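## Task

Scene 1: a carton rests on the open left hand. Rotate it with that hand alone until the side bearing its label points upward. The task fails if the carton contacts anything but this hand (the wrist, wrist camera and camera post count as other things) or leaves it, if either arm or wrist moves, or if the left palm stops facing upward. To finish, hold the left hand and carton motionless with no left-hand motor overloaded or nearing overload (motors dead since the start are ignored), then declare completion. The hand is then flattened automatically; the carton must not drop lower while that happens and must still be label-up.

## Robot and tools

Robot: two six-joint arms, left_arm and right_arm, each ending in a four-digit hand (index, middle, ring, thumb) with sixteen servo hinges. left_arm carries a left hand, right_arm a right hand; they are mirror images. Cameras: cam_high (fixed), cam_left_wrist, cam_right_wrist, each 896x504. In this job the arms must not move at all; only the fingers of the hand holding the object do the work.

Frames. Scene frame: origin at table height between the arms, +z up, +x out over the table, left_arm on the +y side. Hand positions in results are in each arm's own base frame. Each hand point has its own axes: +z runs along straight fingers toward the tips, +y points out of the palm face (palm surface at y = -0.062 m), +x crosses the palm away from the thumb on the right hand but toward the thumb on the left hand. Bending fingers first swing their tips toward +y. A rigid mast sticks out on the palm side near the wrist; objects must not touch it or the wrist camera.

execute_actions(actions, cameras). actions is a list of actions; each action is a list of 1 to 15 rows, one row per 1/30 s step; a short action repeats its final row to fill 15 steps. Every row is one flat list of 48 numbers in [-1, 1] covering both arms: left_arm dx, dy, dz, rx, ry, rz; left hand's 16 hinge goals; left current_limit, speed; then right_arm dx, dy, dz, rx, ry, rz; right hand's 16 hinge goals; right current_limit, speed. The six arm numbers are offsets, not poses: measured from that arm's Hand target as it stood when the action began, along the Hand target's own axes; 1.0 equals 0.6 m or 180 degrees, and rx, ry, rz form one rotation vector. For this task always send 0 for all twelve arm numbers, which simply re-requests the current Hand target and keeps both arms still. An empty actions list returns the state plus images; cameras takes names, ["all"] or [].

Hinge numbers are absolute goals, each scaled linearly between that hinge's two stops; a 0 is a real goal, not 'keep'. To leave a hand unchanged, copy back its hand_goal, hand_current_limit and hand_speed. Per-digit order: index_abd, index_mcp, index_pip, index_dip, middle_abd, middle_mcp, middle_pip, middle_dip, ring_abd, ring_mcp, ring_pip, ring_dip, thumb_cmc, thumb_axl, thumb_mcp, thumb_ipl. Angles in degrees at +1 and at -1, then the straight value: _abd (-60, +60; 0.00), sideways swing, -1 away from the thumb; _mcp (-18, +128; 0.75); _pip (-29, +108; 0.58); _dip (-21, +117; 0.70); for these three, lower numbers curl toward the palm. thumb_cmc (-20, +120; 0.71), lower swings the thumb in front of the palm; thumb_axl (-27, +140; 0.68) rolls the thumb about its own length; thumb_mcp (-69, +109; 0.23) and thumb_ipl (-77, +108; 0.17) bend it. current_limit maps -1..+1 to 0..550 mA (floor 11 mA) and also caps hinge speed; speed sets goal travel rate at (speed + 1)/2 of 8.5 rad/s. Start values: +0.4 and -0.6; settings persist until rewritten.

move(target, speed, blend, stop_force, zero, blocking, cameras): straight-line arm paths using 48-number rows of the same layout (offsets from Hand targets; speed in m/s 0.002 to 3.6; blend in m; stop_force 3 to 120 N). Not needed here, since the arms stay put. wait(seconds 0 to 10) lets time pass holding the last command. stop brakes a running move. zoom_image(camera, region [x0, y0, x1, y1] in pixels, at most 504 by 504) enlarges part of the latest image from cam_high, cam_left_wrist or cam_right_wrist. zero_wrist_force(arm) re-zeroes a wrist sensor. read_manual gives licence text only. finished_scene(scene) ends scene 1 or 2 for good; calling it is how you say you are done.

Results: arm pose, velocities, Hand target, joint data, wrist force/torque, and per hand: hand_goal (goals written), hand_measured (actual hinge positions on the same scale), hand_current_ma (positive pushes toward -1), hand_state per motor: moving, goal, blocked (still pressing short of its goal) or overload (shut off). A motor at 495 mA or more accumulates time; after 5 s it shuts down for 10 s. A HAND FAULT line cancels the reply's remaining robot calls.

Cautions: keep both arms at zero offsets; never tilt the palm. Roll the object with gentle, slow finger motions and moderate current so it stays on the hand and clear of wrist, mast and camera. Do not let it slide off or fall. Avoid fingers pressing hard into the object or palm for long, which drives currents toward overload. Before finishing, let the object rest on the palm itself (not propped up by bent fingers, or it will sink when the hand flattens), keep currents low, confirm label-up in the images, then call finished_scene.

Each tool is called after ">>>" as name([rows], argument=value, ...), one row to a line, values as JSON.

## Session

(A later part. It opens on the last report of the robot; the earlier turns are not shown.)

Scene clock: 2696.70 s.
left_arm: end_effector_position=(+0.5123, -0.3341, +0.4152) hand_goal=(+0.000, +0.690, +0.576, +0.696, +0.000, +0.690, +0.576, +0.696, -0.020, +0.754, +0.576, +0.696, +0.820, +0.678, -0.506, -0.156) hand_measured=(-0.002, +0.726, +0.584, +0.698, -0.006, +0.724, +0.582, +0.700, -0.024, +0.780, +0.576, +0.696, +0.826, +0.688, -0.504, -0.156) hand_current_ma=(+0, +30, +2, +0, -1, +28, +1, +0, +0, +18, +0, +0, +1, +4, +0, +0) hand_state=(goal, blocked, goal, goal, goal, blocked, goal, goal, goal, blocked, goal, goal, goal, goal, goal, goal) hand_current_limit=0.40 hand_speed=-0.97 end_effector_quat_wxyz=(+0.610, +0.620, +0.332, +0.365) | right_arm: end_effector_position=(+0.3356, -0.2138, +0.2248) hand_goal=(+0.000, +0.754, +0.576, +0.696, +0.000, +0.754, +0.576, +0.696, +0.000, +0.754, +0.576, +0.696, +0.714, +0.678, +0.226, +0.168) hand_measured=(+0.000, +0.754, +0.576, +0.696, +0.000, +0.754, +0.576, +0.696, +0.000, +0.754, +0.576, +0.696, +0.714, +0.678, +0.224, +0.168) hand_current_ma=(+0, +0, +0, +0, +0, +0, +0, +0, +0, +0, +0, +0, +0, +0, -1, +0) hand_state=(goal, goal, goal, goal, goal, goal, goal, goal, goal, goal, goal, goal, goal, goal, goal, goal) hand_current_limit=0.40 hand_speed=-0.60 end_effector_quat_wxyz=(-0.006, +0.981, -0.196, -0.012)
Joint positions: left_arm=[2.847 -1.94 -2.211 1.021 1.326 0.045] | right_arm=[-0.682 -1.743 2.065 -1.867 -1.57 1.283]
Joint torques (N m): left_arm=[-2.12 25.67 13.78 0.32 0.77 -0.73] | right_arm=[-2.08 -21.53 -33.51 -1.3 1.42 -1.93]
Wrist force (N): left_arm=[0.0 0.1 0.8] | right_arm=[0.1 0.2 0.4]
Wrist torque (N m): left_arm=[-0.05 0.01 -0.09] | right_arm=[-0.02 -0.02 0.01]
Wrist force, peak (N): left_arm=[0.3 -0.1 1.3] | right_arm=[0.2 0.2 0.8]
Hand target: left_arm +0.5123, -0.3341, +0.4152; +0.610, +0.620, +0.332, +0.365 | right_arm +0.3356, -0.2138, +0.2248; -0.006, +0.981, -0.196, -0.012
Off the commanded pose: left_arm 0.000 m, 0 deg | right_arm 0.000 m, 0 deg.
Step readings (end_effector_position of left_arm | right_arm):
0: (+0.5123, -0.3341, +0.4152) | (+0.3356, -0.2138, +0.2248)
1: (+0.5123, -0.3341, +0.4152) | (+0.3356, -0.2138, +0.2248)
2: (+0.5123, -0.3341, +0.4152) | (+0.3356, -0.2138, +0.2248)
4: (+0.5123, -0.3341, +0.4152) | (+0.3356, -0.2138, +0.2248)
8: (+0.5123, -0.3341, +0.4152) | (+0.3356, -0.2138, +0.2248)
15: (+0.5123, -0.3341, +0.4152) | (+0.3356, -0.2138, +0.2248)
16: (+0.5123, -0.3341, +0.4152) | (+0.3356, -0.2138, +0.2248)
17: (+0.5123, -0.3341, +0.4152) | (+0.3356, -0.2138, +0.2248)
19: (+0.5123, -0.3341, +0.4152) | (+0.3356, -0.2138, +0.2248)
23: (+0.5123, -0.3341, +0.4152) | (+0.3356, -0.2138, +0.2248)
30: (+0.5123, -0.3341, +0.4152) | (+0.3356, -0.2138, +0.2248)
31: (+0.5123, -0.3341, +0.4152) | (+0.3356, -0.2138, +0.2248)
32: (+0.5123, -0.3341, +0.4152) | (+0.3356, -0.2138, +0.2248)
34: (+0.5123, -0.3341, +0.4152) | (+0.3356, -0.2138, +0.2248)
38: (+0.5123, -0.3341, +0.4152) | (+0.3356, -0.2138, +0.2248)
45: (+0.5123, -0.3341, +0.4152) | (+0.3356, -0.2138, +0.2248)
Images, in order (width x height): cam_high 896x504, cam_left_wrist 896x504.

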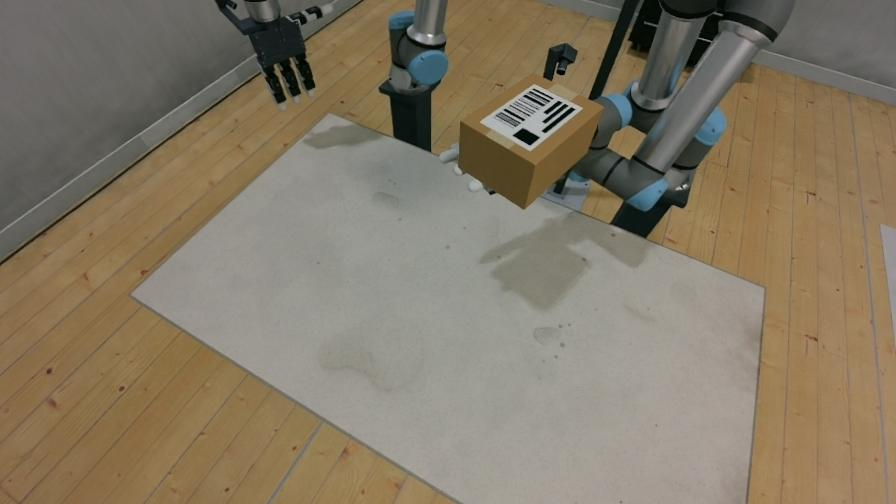

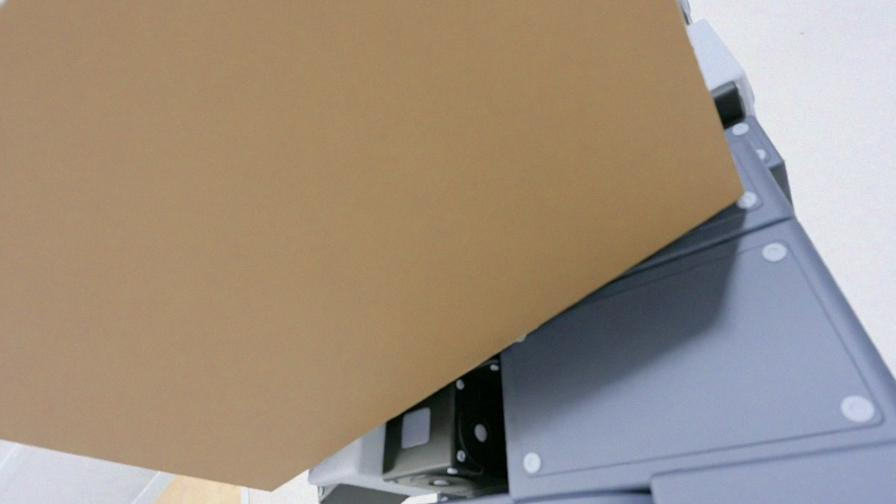

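>>> execute_actions([
  [[0,0,0,0,0,0,0.0,0.69,0.576,0.696,0.0,0.70,0.576,0.696,0.0,0.754,0.576,0.696,0.82,0.678,-0.40,-0.157,0.4,-0.96,0,0,0,0,0,0,0,0.754,0.576,0.696,0,0.754,0.576,0.696,0,0.754,0.576,0.696,0.714,0.678,0.226,0.168,0.4,-0.6]],
  [[0,0,0,0,0,0,0.0,0.69,0.576,0.696,0.0,0.70,0.576,0.696,0.0,0.754,0.576,0.696,0.82,0.678,-0.30,-0.10,0.4,-0.96,0,0,0,0,0,0,0,0.754,0.576,0.696,0,0.754,0.576,0.696,0,0.754,0.576,0.696,0.714,0.678,0.226,0.168,0.4,-0.6]],
  [[0,0,0,0,0,0,0.0,0.69,0.576,0.696,0.0,0.70,0.576,0.696,0.0,0.754,0.576,0.696,0.82,0.678,-0.30,-0.10,0.4,-0.96,0,0,0,0,0,0,0,0.754,0.576,0.696,0,0.754,0.576,0.696,0,0.754,0.576,0.696,0.714,0.678,0.226,0.168,0.4,-0.6]],
], cameras=["cam_high"])

>>> zoom_image(camera="cam_high", region=[430, 30, 630, 230])

Scene clock: 2712.17 s.
left_arm: end_effector_position=(+0.5123, -0.3341, +0.4152) hand_goal=(+0.000, +0.690, +0.576, +0.696, +0.000, +0.700, +0.576, +0.696, +0.000, +0.754, +0.576, +0.696, +0.820, +0.678, -0.300, -0.100) hand_measured=(-0.002, +0.726, +0.584, +0.698, -0.006, +0.724, +0.582, +0.700, -0.004, +0.780, +0.576, +0.696, +0.828, +0.688, -0.302, -0.102) hand_current_ma=(+0, +30, +2, +0, -1, +15, +1, +0, +0, +18, +0, +0, +2, +4, +0, +0) hand_state=(goal, blocked, goal, goal, goal, blocked, goal, goal, goal, blocked, goal, goal, goal, goal, goal, goal) hand_current_limit=0.40 hand_speed=-0.96 end_effector_quat_wxyz=(+0.610, +0.620, +0.332, +0.365) | right_arm: end_effector_position=(+0.3356, -0.2138, +0.2248) hand_goal=(+0.000, +0.754, +0.576, +0.696, +0.000, +0.754, +0.576, +0.696, +0.000, +0.754, +0.576, +0.696, +0.714, +0.678, +0.226, +0.168) hand_measured=(+0.000, +0.754, +0.576, +0.696, +0.000, +0.754, +0.576, +0.696, +0.000, +0.754, +0.576, +0.696, +0.714, +0.678, +0.224, +0.168) hand_current_ma=(+0, +0, +0, +0, +0, +0, +0, +0, +0, +0, +0, +0, +0, +0, -1, +0) hand_state=(goal, goal, goal, goal, goal, goal, goal, goal, goal, goal, goal, goal, goal, goal, goal, goal) hand_current_limit=0.40 hand_speed=-0.60 end_effector_quat_wxyz=(-0.006, +0.981, -0.196, -0.012)
Joint positions: left_arm=[2.847 -1.94 -2.211 1.021 1.326 0.045] | right_arm=[-0.682 -1.743 2.065 -1.867 -1.57 1.283]
Joint torques (N m): left_arm=[-2.35 25.32 12.6 0.32 0.91 -0.38] | right_arm=[-2.09 -21.99 -33.01 -1.23 1.39 -2.08]
Wrist force (N): left_arm=[0.0 0.0 0.8] | right_arm=[-0.1 0.3 0.5]
Wrist torque (N m): left_arm=[-0.05 0.02 -0.10] | right_arm=[0.00 0.01 -0.02]
Wrist force, peak (N): left_arm=[0.5 0.6 1.1] | right_arm=[0.4 0.6 0.4]
Hand target: left_arm +0.5123, -0.3341, +0.4152; +0.610, +0.620, +0.332, +0.365 | right_arm +0.3356, -0.2138, +0.2248; -0.006, +0.981, -0.196, -0.012
Off the commanded pose: left_arm 0.000 m, 0 deg | right_arm 0.000 m, 0 deg.
Step readings (end_effector_position of left_arm | right_arm):
0: (+0.5123, -0.3341, +0.4152) | (+0.3356, -0.2138, +0.2248)
1: (+0.5123, -0.3341, +0.4152) | (+0.3356, -0.2138, +0.2248)
2: (+0.5123, -0.3341, +0.4152) | (+0.3356, -0.2138, +0.2248)
4: (+0.5123, -0.3341, +0.4152) | (+0.3356, -0.2138, +0.2248)
8: (+0.5123, -0.3341, +0.4152) | (+0.3356, -0.2138, +0.2248)
15: (+0.5123, -0.3341, +0.4152) | (+0.3356, -0.2138, +0.2248)
16: (+0.5123, -0.3341, +0.4152) | (+0.3356, -0.2138, +0.2248)
17: (+0.5123, -0.3341, +0.4152) | (+0.3356, -0.2138, +0.2248)
19: (+0.5123, -0.3341, +0.4152) | (+0.3356, -0.2138, +0.2248)
23: (+0.5123, -0.3341, +0.4152) | (+0.3356, -0.2138, +0.2248)
30: (+0.5123, -0.3341, +0.4152) | (+0.3356, -0.2138, +0.2248)
31: (+0.5123, -0.3341, +0.4152) | (+0.3356, -0.2138, +0.2248)
32: (+0.5123, -0.3341, +0.4152) | (+0.3356, -0.2138, +0.2248)
34: (+0.5123, -0.3341, +0.4152) | (+0.3356, -0.2138, +0.2248)
38: (+0.5123, -0.3341, +0.4152) | (+0.3356, -0.2138, +0.2248)
45: (+0.5123, -0.3341, +0.4152) | (+0.3356, -0.2138, +0.2248)
Images, in order (width x height): cam_high 896x504.

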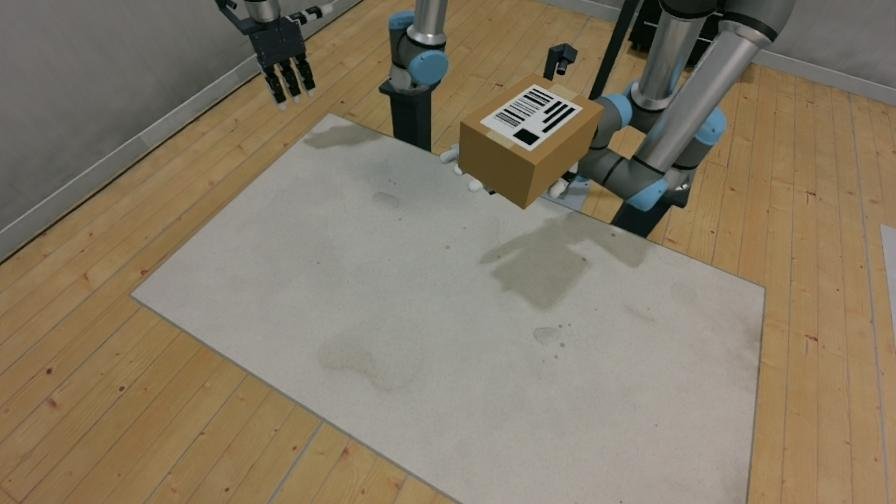

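Scaled by 2.520 from the camera's 896x504 image, which has a finer 1280x720 frame.

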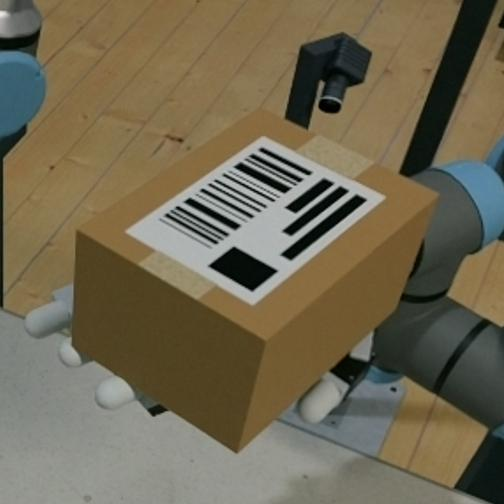

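>>> execute_actions([
  [[0,0,0,0,0,0,0.0,0.69,0.576,0.696,0.0,0.70,0.576,0.696,0.0,0.754,0.576,0.696,0.82,0.678,-0.20,-0.05,0.4,-0.95,0,0,0,0,0,0,0,0.754,0.576,0.696,0,0.754,0.576,0.696,0,0.754,0.576,0.696,0.714,0.678,0.226,0.168,0.4,-0.6]],
  [[0,0,0,0,0,0,0.0,0.69,0.576,0.696,0.0,0.70,0.576,0.696,0.0,0.754,0.576,0.696,0.82,0.678,-0.10,0.0,0.4,-0.95,0,0,0,0,0,0,0,0.754,0.576,0.696,0,0.754,0.576,0.696,0,0.754,0.576,0.696,0.714,0.678,0.226,0.168,0.4,-0.6]],
  [[0,0,0,0,0,0,0.0,0.69,0.576,0.696,0.0,0.70,0.576,0.696,0.0,0.754,0.576,0.696,0.82,0.678,0.0,0.05,0.4,-0.95,0,0,0,0,0,0,0,0.754,0.576,0.696,0,0.754,0.576,0.696,0,0.754,0.576,0.696,0.714,0.678,0.226,0.168,0.4,-0.6]],
  [[0,0,0,0,0,0,0.0,0.69,0.576,0.696,0.0,0.70,0.576,0.696,0.0,0.754,0.576,0.696,0.82,0.678,0.12,0.12,0.4,-0.95,0,0,0,0,0,0,0,0.754,0.576,0.696,0,0.754,0.576,0.696,0,0.754,0.576,0.696,0.714,0.678,0.226,0.168,0.4,-0.6]],
  [[0,0,0,0,0,0,0.0,0.69,0.576,0.696,0.0,0.70,0.576,0.696,0.0,0.754,0.576,0.696,0.82,0.678,0.226,0.168,0.4,-0.95,0,0,0,0,0,0,0,0.754,0.576,0.696,0,0.754,0.576,0.696,0,0.754,0.576,0.696,0.714,0.678,0.226,0.168,0.4,-0.6]],
  [[0,0,0,0,0,0,0.0,0.69,0.576,0.696,0.0,0.70,0.576,0.696,0.0,0.754,0.576,0.696,0.82,0.678,0.226,0.168,0.4,-0.95,0,0,0,0,0,0,0,0.754,0.576,0.696,0,0.754,0.576,0.696,0,0.754,0.576,0.696,0.714,0.678,0.226,0.168,0.4,-0.6]],
], cameras=["cam_high", "cam_left_wrist"])

>>> zoom_image(camera="cam_high", region=[430, 30, 630, 230])

Scene clock: 2733.70 s.
left_arm: end_effector_position=(+0.5123, -0.3341, +0.4152) hand_goal=(+0.000, +0.690, +0.576, +0.696, +0.000, +0.700, +0.576, +0.696, +0.000, +0.754, +0.576, +0.696, +0.820, +0.678, +0.226, +0.168) hand_measured=(-0.002, +0.726, +0.584, +0.698, -0.006, +0.724, +0.582, +0.700, -0.004, +0.780, +0.576, +0.696, +0.830, +0.682, +0.224, +0.166) hand_current_ma=(+0, +30, +2, +0, -1, +15, +1, +0, +0, +18, +0, +0, +3, +1, +0, +0) hand_state=(goal, blocked, goal, goal, goal, blocked, goal, goal, goal, blocked, goal, goal, goal, goal, goal, goal) hand_current_limit=0.40 hand_speed=-0.95 end_effector_quat_wxyz=(+0.610, +0.620, +0.332, +0.365) | right_arm: end_effector_position=(+0.3356, -0.2138, +0.2248) hand_goal=(+0.000, +0.754, +0.576, +0.696, +0.000, +0.754, +0.576, +0.696, +0.000, +0.754, +0.576, +0.696, +0.714, +0.678, +0.226, +0.168) hand_measured=(+0.000, +0.754, +0.576, +0.696, +0.000, +0.754, +0.576, +0.696, +0.000, +0.754, +0.576, +0.696, +0.714, +0.678, +0.224, +0.168) hand_current_ma=(+0, +0, +0, +0, +0, +0, +0, +0, +0, +0, +0, +0, +0, +0, -1, +0) hand_state=(goal, goal, goal, goal, goal, goal, goal, goal, goal, goal, goal, goal, goal, goal, goal, goal) hand_current_limit=0.40 hand_speed=-0.60 end_effector_quat_wxyz=(-0.006, +0.981, -0.196, -0.012)
Joint positions: left_arm=[2.847 -1.94 -2.211 1.021 1.326 0.045] | right_arm=[-0.682 -1.743 2.065 -1.867 -1.57 1.283]
Joint torques (N m): left_arm=[-1.95 27.14 12.59 0.34 1.29 -0.28] | right_arm=[-1.18 -21.73 -33.16 -1.21 1.33 -2.08]
Wrist force (N): left_arm=[0.2 -0.1 1.1] | right_arm=[0.2 0.0 0.2]
Wrist torque (N m): left_arm=[-0.11 -0.01 -0.10] | right_arm=[-0.01 -0.02 0.01]
Wrist force, peak (N): left_arm=[0.5 0.0 1.3] | right_arm=[0.2 0.5 0.7]
Hand target: left_arm +0.5123, -0.3341, +0.4152; +0.610, +0.620, +0.332, +0.365 | right_arm +0.3356, -0.2138, +0.2248; -0.006, +0.981, -0.196, -0.012
Off the commanded pose: left_arm 0.000 m, 0 deg | right_arm 0.000 m, 0 deg.
Step readings (end_effector_position of left_arm | right_arm):
0: (+0.5123, -0.3341, +0.4152) | (+0.3356, -0.2138, +0.2248)
1: (+0.5123, -0.3341, +0.4152) | (+0.3356, -0.2138, +0.2248)
2: (+0.5123, -0.3341, +0.4152) | (+0.3356, -0.2138, +0.2248)
4: (+0.5123, -0.3341, +0.4152) | (+0.3356, -0.2138, +0.2248)
8: (+0.5123, -0.3341, +0.4152) | (+0.3356, -0.2138, +0.2248)
15: (+0.5123, -0.3341, +0.4152) | (+0.3356, -0.2138, +0.2248)
16: (+0.5123, -0.3341, +0.4152) | (+0.3356, -0.2138, +0.2248)
17: (+0.5123, -0.3341, +0.4152) | (+0.3356, -0.2138, +0.2248)
19: (+0.5123, -0.3341, +0.4152) | (+0.3356, -0.2138, +0.2248)
23: (+0.5123, -0.3341, +0.4152) | (+0.3356, -0.2138, +0.2248)
30: (+0.5123, -0.3341, +0.4152) | (+0.3356, -0.2138, +0.2248)
31: (+0.5123, -0.3341, +0.4152) | (+0.3356, -0.2138, +0.2248)
32: (+0.5123, -0.3341, +0.4152) | (+0.3356, -0.2138, +0.2248)
34: (+0.5123, -0.3341, +0.4152) | (+0.3356, -0.2138, +0.2248)
38: (+0.5123, -0.3341, +0.4152) | (+0.3356, -0.2138, +0.2248)
45: (+0.5123, -0.3341, +0.4152) | (+0.3356, -0.2138, +0.2248)
46: (+0.5123, -0.3341, +0.4152) | (+0.3356, -0.2138, +0.2248)
47: (+0.5123, -0.3341, +0.4152) | (+0.3356, -0.2138, +0.2248)
49: (+0.5123, -0.3341, +0.4152) | (+0.3356, -0.2138, +0.2248)
53: (+0.5123, -0.3341, +0.4152) | (+0.3356, -0.2138, +0.2248)
60: (+0.5123, -0.3341, +0.4152) | (+0.3356, -0.2138, +0.2248)
61: (+0.5123, -0.3341, +0.4152) | (+0.3356, -0.2138, +0.2248)
62: (+0.5123, -0.3341, +0.4152) | (+0.3356, -0.2138, +0.2248)
64: (+0.5123, -0.3341, +0.4152) | (+0.3356, -0.2138, +0.2248)
68: (+0.5123, -0.3341, +0.4152) | (+0.3356, -0.2138, +0.2248)
75: (+0.5123, -0.3341, +0.4152) | (+0.3356, -0.2138, +0.2248)
76: (+0.5123, -0.3341, +0.4152) | (+0.3356, -0.2138, +0.2248)
77: (+0.5123, -0.3341, +0.4152) | (+0.3356, -0.2138, +0.2248)
79: (+0.5123, -0.3341, +0.4152) | (+0.3356, -0.2138, +0.2248)
83: (+0.5123, -0.3341, +0.4152) | (+0.3356, -0.2138, +0.2248)
90: (+0.5123, -0.3341, +0.4152) | (+0.3356, -0.2138, +0.2248)
Images, in order (width x height): cam_high 896x504, cam_left_wrist 896x504.

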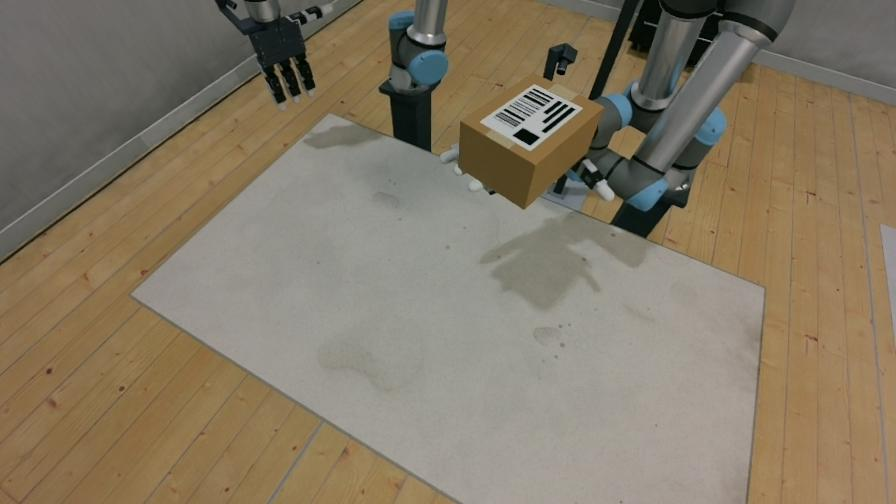

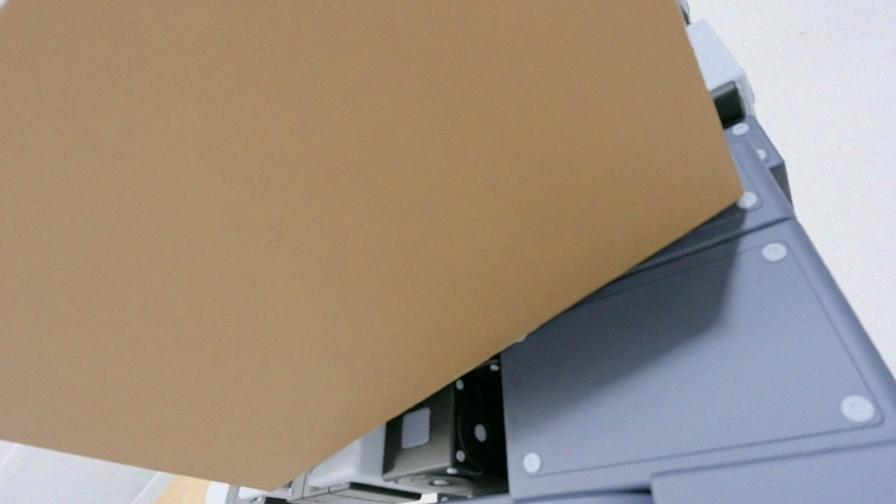

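Scaled by 2.520 from the camera's 896x504 image, which has a finer 1280x720 frame.

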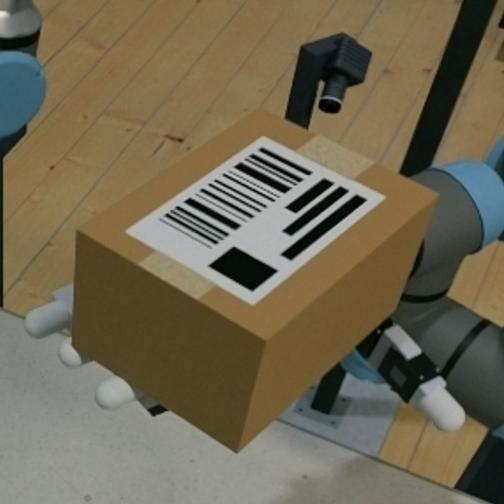

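>>> execute_actions([
  [[0,0,0,0,0,0,0.0,0.69,0.576,0.696,0.0,0.70,0.576,0.696,0.0,0.754,0.576,0.696,0.77,0.678,0.226,0.168,0.4,-0.975,0,0,0,0,0,0,0,0.754,0.576,0.696,0,0.754,0.576,0.696,0,0.754,0.576,0.696,0.714,0.678,0.226,0.168,0.4,-0.6]],
  [[0,0,0,0,0,0,0.0,0.69,0.576,0.696,0.0,0.70,0.576,0.696,0.0,0.754,0.576,0.696,0.714,0.678,0.226,0.168,0.4,-0.975,0,0,0,0,0,0,0,0.754,0.576,0.696,0,0.754,0.576,0.696,0,0.754,0.576,0.696,0.714,0.678,0.226,0.168,0.4,-0.6]],
  [[0,0,0,0,0,0,0.0,0.69,0.576,0.696,0.0,0.70,0.576,0.696,0.0,0.754,0.576,0.696,0.714,0.678,0.226,0.168,0.4,-0.975,0,0,0,0,0,0,0,0.754,0.576,0.696,0,0.754,0.576,0.696,0,0.754,0.576,0.696,0.714,0.678,0.226,0.168,0.4,-0.6]],
], cameras=["cam_high"])

>>> zoom_image(camera="cam_high", region=[430, 30, 630, 230])

Scene clock: 2745.63 s.
left_arm: end_effector_position=(+0.5123, -0.3341, +0.4152) hand_goal=(+0.000, +0.690, +0.576, +0.696, +0.000, +0.700, +0.576, +0.696, +0.000, +0.754, +0.576, +0.696, +0.714, +0.678, +0.226, +0.168) hand_measured=(-0.002, +0.726, +0.584, +0.698, -0.006, +0.724, +0.582, +0.700, -0.004, +0.780, +0.576, +0.696, +0.744, +0.682, +0.224, +0.166) hand_current_ma=(+0, +30, +2, +0, -1, +15, +1, +0, +0, +18, +0, +0, +22, +1, +0, +0) hand_state=(goal, blocked, goal, goal, goal, blocked, goal, goal, goal, blocked, goal, goal, blocked, goal, goal, goal) hand_current_limit=0.40 hand_speed=-0.97 end_effector_quat_wxyz=(+0.610, +0.620, +0.332, +0.365) | right_arm: end_effector_position=(+0.3356, -0.2138, +0.2248) hand_goal=(+0.000, +0.754, +0.576, +0.696, +0.000, +0.754, +0.576, +0.696, +0.000, +0.754, +0.576, +0.696, +0.714, +0.678, +0.226, +0.168) hand_measured=(+0.000, +0.754, +0.576, +0.696, +0.000, +0.754, +0.576, +0.696, +0.000, +0.754, +0.576, +0.696, +0.714, +0.678, +0.224, +0.168) hand_current_ma=(+0, +0, +0, +0, +0, +0, +0, +0, +0, +0, +0, +0, +0, +0, -1, +0) hand_state=(goal, goal, goal, goal, goal, goal, goal, goal, goal, goal, goal, goal, goal, goal, goal, goal) hand_current_limit=0.40 hand_speed=-0.60 end_effector_quat_wxyz=(-0.006, +0.981, -0.196, -0.012)
Joint positions: left_arm=[2.847 -1.94 -2.211 1.021 1.326 0.045] | right_arm=[-0.682 -1.743 2.065 -1.867 -1.57 1.283]
Joint torques (N m): left_arm=[-1.96 27.79 11.52 0.41 1.13 -0.47] | right_arm=[-1.61 -21.76 -32.83 -1.28 1.32 -2.09]
Wrist force (N): left_arm=[0.2 0.0 0.8] | right_arm=[0.2 -0.1 0.2]
Wrist torque (N m): left_arm=[-0.06 -0.01 -0.10] | right_arm=[-0.03 -0.02 0.00]
Wrist force, peak (N): left_arm=[0.2 0.1 1.3] | right_arm=[0.3 0.2 0.7]
Hand target: left_arm +0.5123, -0.3341, +0.4152; +0.610, +0.620, +0.332, +0.365 | right_arm +0.3356, -0.2138, +0.2248; -0.006, +0.981, -0.196, -0.012
Off the commanded pose: left_arm 0.000 m, 0 deg | right_arm 0.000 m, 0 deg.
Step readings (end_effector_position of left_arm | right_arm):
0: (+0.5123, -0.3341, +0.4152) | (+0.3356, -0.2138, +0.2248)
1: (+0.5123, -0.3341, +0.4152) | (+0.3356, -0.2138, +0.2248)
2: (+0.5123, -0.3341, +0.4152) | (+0.3356, -0.2138, +0.2248)
4: (+0.5123, -0.3341, +0.4152) | (+0.3356, -0.2138, +0.2248)
8: (+0.5123, -0.3341, +0.4152) | (+0.3356, -0.2138, +0.2248)
15: (+0.5123, -0.3341, +0.4152) | (+0.3356, -0.2138, +0.2248)
16: (+0.5123, -0.3341, +0.4152) | (+0.3356, -0.2138, +0.2248)
17: (+0.5123, -0.3341, +0.4152) | (+0.3356, -0.2138, +0.2248)
19: (+0.5123, -0.3341, +0.4152) | (+0.3356, -0.2138, +0.2248)
23: (+0.5123, -0.3341, +0.4152) | (+0.3356, -0.2138, +0.2248)
30: (+0.5123, -0.3341, +0.4152) | (+0.3356, -0.2138, +0.2248)
31: (+0.5123, -0.3341, +0.4152) | (+0.3356, -0.2138, +0.2248)
32: (+0.5123, -0.3341, +0.4152) | (+0.3356, -0.2138, +0.2248)
34: (+0.5123, -0.3341, +0.4152) | (+0.3356, -0.2138, +0.2248)
38: (+0.5123, -0.3341, +0.4152) | (+0.3356, -0.2138, +0.2248)
45: (+0.5123, -0.3341, +0.4152) | (+0.3356, -0.2138, +0.2248)
Images, in order (width x height): cam_high 896x504.

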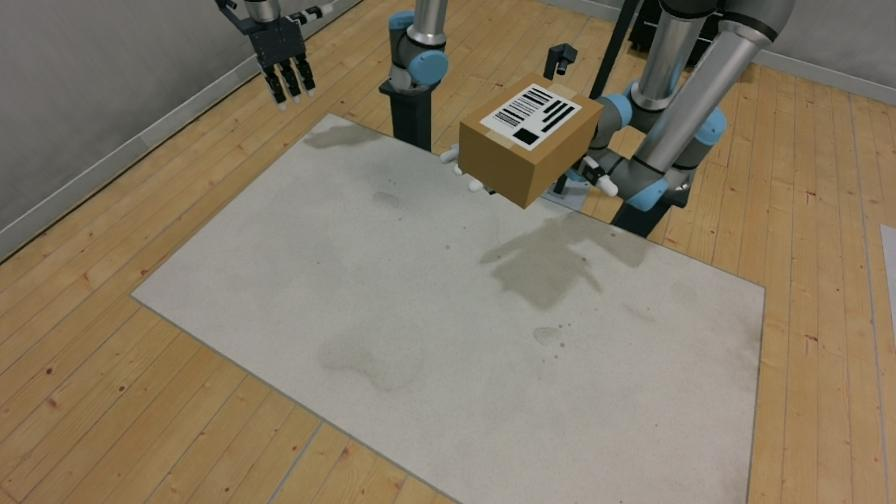

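Scaled by 2.520 from the camera's 896x504 image, which has a finer 1280x720 frame.

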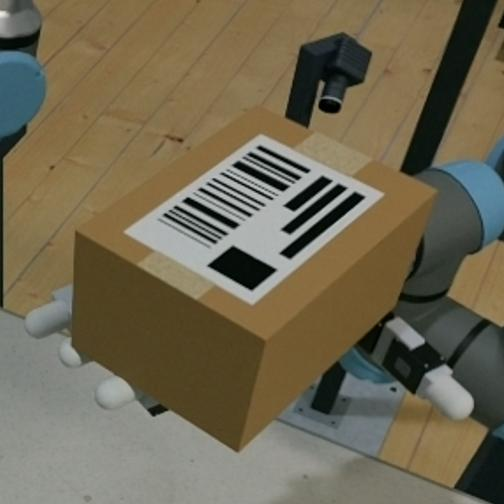

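>>> execute_actions([
  [[0,0,0,0,0,0,0.0,0.73,0.576,0.696,0.0,0.73,0.576,0.696,0.0,0.754,0.576,0.696,0.714,0.678,0.226,0.168,0.4,-0.98,0,0,0,0,0,0,0,0.754,0.576,0.696,0,0.754,0.576,0.696,0,0.754,0.576,0.696,0.714,0.678,0.226,0.168,0.4,-0.6]],
  [[0,0,0,0,0,0,0.0,0.754,0.576,0.696,0.0,0.754,0.576,0.696,0.0,0.754,0.576,0.696,0.714,0.678,0.226,0.168,0.4,-0.98,0,0,0,0,0,0,0,0.754,0.576,0.696,0,0.754,0.576,0.696,0,0.754,0.576,0.696,0.714,0.678,0.226,0.168,0.4,-0.6]],
  [[0,0,0,0,0,0,0.0,0.754,0.576,0.696,0.0,0.754,0.576,0.696,0.0,0.754,0.576,0.696,0.714,0.678,0.226,0.168,0.4,-0.98,0,0,0,0,0,0,0,0.754,0.576,0.696,0,0.754,0.576,0.696,0,0.754,0.576,0.696,0.714,0.678,0.226,0.168,0.4,-0.6]],
], cameras=["cam_high", "cam_left_wrist"])

>>> zoom_image(camera="cam_high", region=[430, 30, 630, 230])

Scene clock: 2766.23 s.
left_arm: end_effector_position=(+0.5123, -0.3341, +0.4152) hand_goal=(+0.000, +0.754, +0.576, +0.696, +0.000, +0.754, +0.576, +0.696, +0.000, +0.754, +0.576, +0.696, +0.714, +0.678, +0.226, +0.168) hand_measured=(-0.002, +0.770, +0.584, +0.698, -0.004, +0.768, +0.582, +0.700, -0.004, +0.780, +0.576, +0.696, +0.744, +0.682, +0.224, +0.166) hand_current_ma=(+0, +7, +2, +0, -1, +6, +1, +0, +0, +18, +0, +0, +20, +1, +0, +0) hand_state=(goal, goal, goal, goal, goal, goal, goal, goal, goal, blocked, goal, goal, blocked, goal, goal, goal) hand_current_limit=0.40 hand_speed=-0.98 end_effector_quat_wxyz=(+0.610, +0.620, +0.332, +0.365) | right_arm: end_effector_position=(+0.3356, -0.2138, +0.2248) hand_goal=(+0.000, +0.754, +0.576, +0.696, +0.000, +0.754, +0.576, +0.696, +0.000, +0.754, +0.576, +0.696, +0.714, +0.678, +0.226, +0.168) hand_measured=(+0.000, +0.754, +0.576, +0.696, +0.000, +0.754, +0.576, +0.696, +0.000, +0.754, +0.576, +0.696, +0.714, +0.678, +0.224, +0.168) hand_current_ma=(+0, +0, +0, +0, +0, +0, +0, +0, +0, +0, +0, +0, +0, +0, -1, +0) hand_state=(goal, goal, goal, goal, goal, goal, goal, goal, goal, goal, goal, goal, goal, goal, goal, goal) hand_current_limit=0.40 hand_speed=-0.60 end_effector_quat_wxyz=(-0.006, +0.981, -0.196, -0.012)
Joint positions: left_arm=[2.847 -1.94 -2.211 1.021 1.326 0.045] | right_arm=[-0.682 -1.743 2.065 -1.867 -1.57 1.283]
Joint torques (N m): left_arm=[-2.56 28.78 11.65 0.32 1.4 -0.34] | right_arm=[-2.6 -21.49 -33.14 -1.17 1.35 -2.25]
Wrist force (N): left_arm=[0.1 0.3 0.8] | right_arm=[0.2 -0.2 0.1]
Wrist torque (N m): left_arm=[-0.04 0.00 -0.10] | right_arm=[-0.04 -0.02 -0.01]
Wrist force, peak (N): left_arm=[0.4 0.2 1.3] | right_arm=[0.3 -0.1 0.9]
Hand target: left_arm +0.5123, -0.3341, +0.4152; +0.610, +0.620, +0.332, +0.365 | right_arm +0.3356, -0.2138, +0.2248; -0.006, +0.981, -0.196, -0.012
Off the commanded pose: left_arm 0.000 m, 0 deg | right_arm 0.000 m, 0 deg.
Step readings (end_effector_position of left_arm | right_arm):
0: (+0.5123, -0.3341, +0.4152) | (+0.3356, -0.2138, +0.2248)
1: (+0.5123, -0.3341, +0.4152) | (+0.3356, -0.2138, +0.2248)
2: (+0.5123, -0.3341, +0.4152) | (+0.3356, -0.2138, +0.2248)
4: (+0.5123, -0.3341, +0.4152) | (+0.3356, -0.2138, +0.2248)
8: (+0.5123, -0.3341, +0.4152) | (+0.3356, -0.2138, +0.2248)
15: (+0.5123, -0.3341, +0.4152) | (+0.3356, -0.2138, +0.2248)
16: (+0.5123, -0.3341, +0.4152) | (+0.3356, -0.2138, +0.2248)
17: (+0.5123, -0.3341, +0.4152) | (+0.3356, -0.2138, +0.2248)
19: (+0.5123, -0.3341, +0.4152) | (+0.3356, -0.2138, +0.2248)
23: (+0.5123, -0.3341, +0.4152) | (+0.3356, -0.2138, +0.2248)
30: (+0.5123, -0.3341, +0.4152) | (+0.3356, -0.2138, +0.2248)
31: (+0.5123, -0.3341, +0.4152) | (+0.3356, -0.2138, +0.2248)
32: (+0.5123, -0.3341, +0.4152) | (+0.3356, -0.2138, +0.2248)
34: (+0.5123, -0.3341, +0.4152) | (+0.3356, -0.2138, +0.2248)
38: (+0.5123, -0.3341, +0.4152) | (+0.3356, -0.2138, +0.2248)
45: (+0.5123, -0.3341, +0.4152) | (+0.3356, -0.2138, +0.2248)
Images, in order (width x height): cam_high 896x504, cam_left_wrist 896x504.

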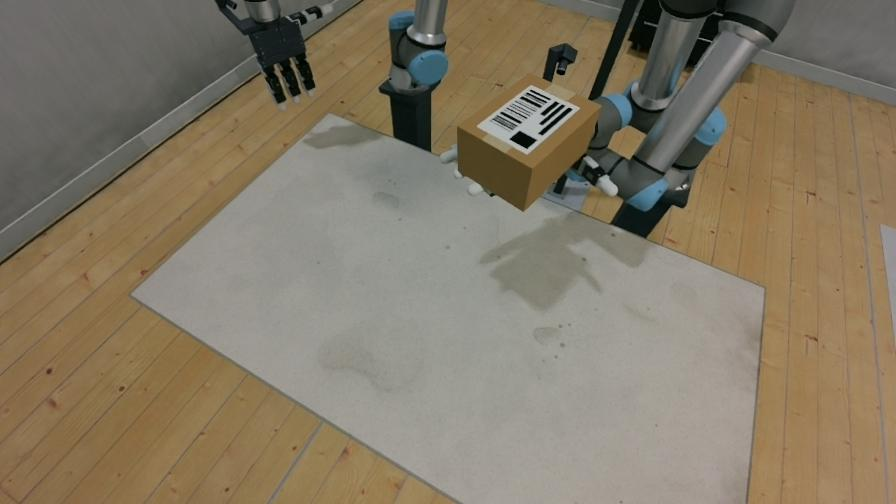

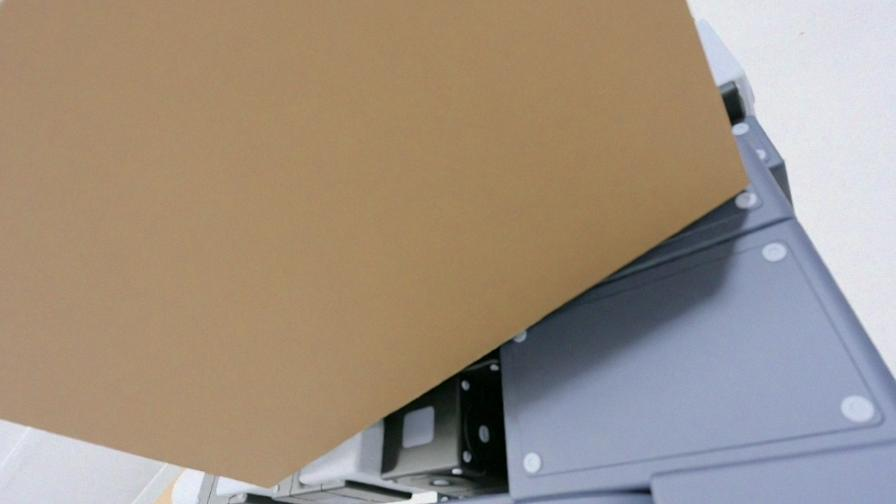

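Scaled by 2.520 from the camera's 896x504 image, which has a finer 1280x720 frame.

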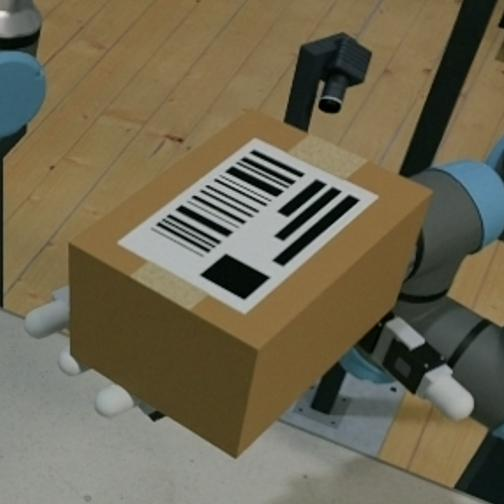

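>>> wait(seconds=1.0, cameras=["cam_high"])

>>> zoom_image(camera="cam_high", region=[430, 30, 630, 230])

Scene clock: 2781.13 s.
left_arm: end_effector_position=(+0.5123, -0.3341, +0.4152) hand_goal=(+0.000, +0.754, +0.576, +0.696, +0.000, +0.754, +0.576, +0.696, +0.000, +0.754, +0.576, +0.696, +0.714, +0.678, +0.226, +0.168) hand_measured=(-0.002, +0.770, +0.584, +0.698, -0.004, +0.768, +0.582, +0.700, -0.004, +0.780, +0.576, +0.696, +0.744, +0.682, +0.224, +0.166) hand_current_ma=(+0, +7, +2, +0, -1, +6, +1, +0, +0, +18, +0, +0, +20, +1, +0, +0) hand_state=(goal, goal, goal, goal, goal, goal, goal, goal, goal, blocked, goal, goal, blocked, goal, goal, goal) hand_current_limit=0.40 hand_speed=-0.98 end_effector_quat_wxyz=(+0.610, +0.620, +0.332, +0.365) | right_arm: end_effector_position=(+0.3356, -0.2138, +0.2248) hand_goal=(+0.000, +0.754, +0.576, +0.696, +0.000, +0.754, +0.576, +0.696, +0.000, +0.754, +0.576, +0.696, +0.714, +0.678, +0.226, +0.168) hand_measured=(+0.000, +0.754, +0.576, +0.696, +0.000, +0.754, +0.576, +0.696, +0.000, +0.754, +0.576, +0.696, +0.714, +0.678, +0.224, +0.168) hand_current_ma=(+0, +0, +0, +0, +0, +0, +0, +0, +0, +0, +0, +0, +0, +0, -1, +0) hand_state=(goal, goal, goal, goal, goal, goal, goal, goal, goal, goal, goal, goal, goal, goal, goal, goal) hand_current_limit=0.40 hand_speed=-0.60 end_effector_quat_wxyz=(-0.006, +0.981, -0.196, -0.012)
Joint positions: left_arm=[2.847 -1.94 -2.211 1.021 1.326 0.045] | right_arm=[-0.682 -1.743 2.065 -1.867 -1.57 1.283]
Joint torques (N m): left_arm=[-2.47 29.47 9.64 0.3 1.31 -0.29] | right_arm=[-1.35 -21.55 -33.59 -1.28 1.43 -1.97]
Wrist force (N): left_arm=[0.2 0.2 0.9] | right_arm=[0.1 0.1 0.1]
Wrist torque (N m): left_arm=[-0.06 -0.01 -0.10] | right_arm=[0.00 -0.02 0.00]
Wrist force, peak (N): left_arm=[0.3 -0.1 1.3] | right_arm=[0.3 -0.2 0.7]
Hand target: left_arm +0.5123, -0.3341, +0.4152; +0.610, +0.620, +0.332, +0.365 | right_arm +0.3356, -0.2138, +0.2248; -0.006, +0.981, -0.196, -0.012
Off the commanded pose: left_arm 0.000 m, 0 deg | right_arm 0.000 m, 0 deg.
wait: 1.00 s; at rest from the start
Images, in order (width x height): cam_high 896x504.

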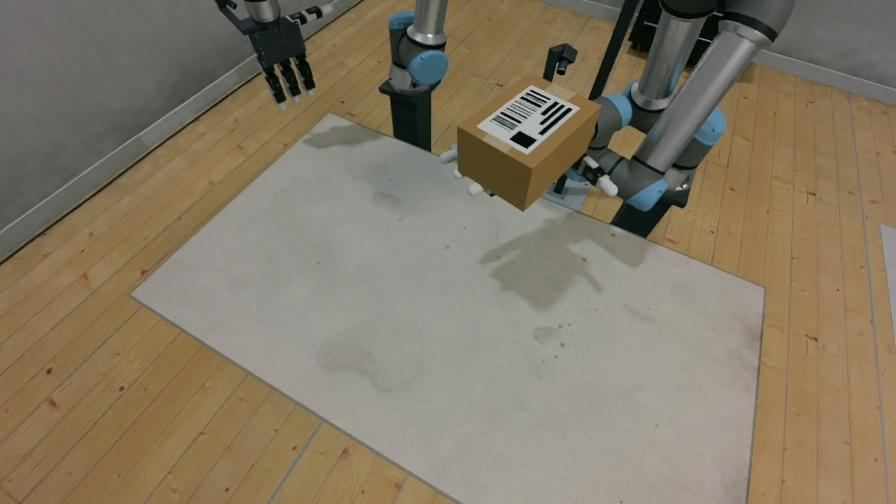

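Scaled by 2.520 from the camera's 896x504 image, which has a finer 1280x720 frame.

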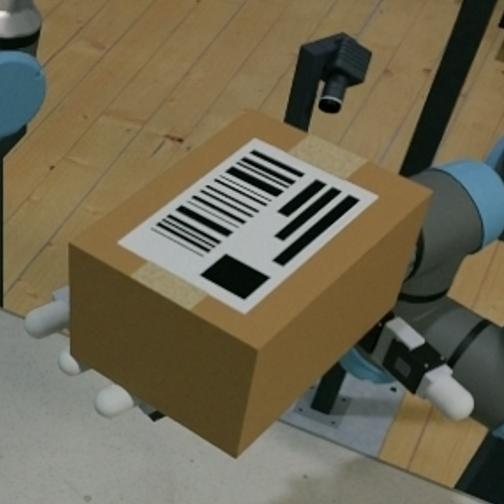

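>>> finished_scene(scene=1)

The scene is finished: the task was done.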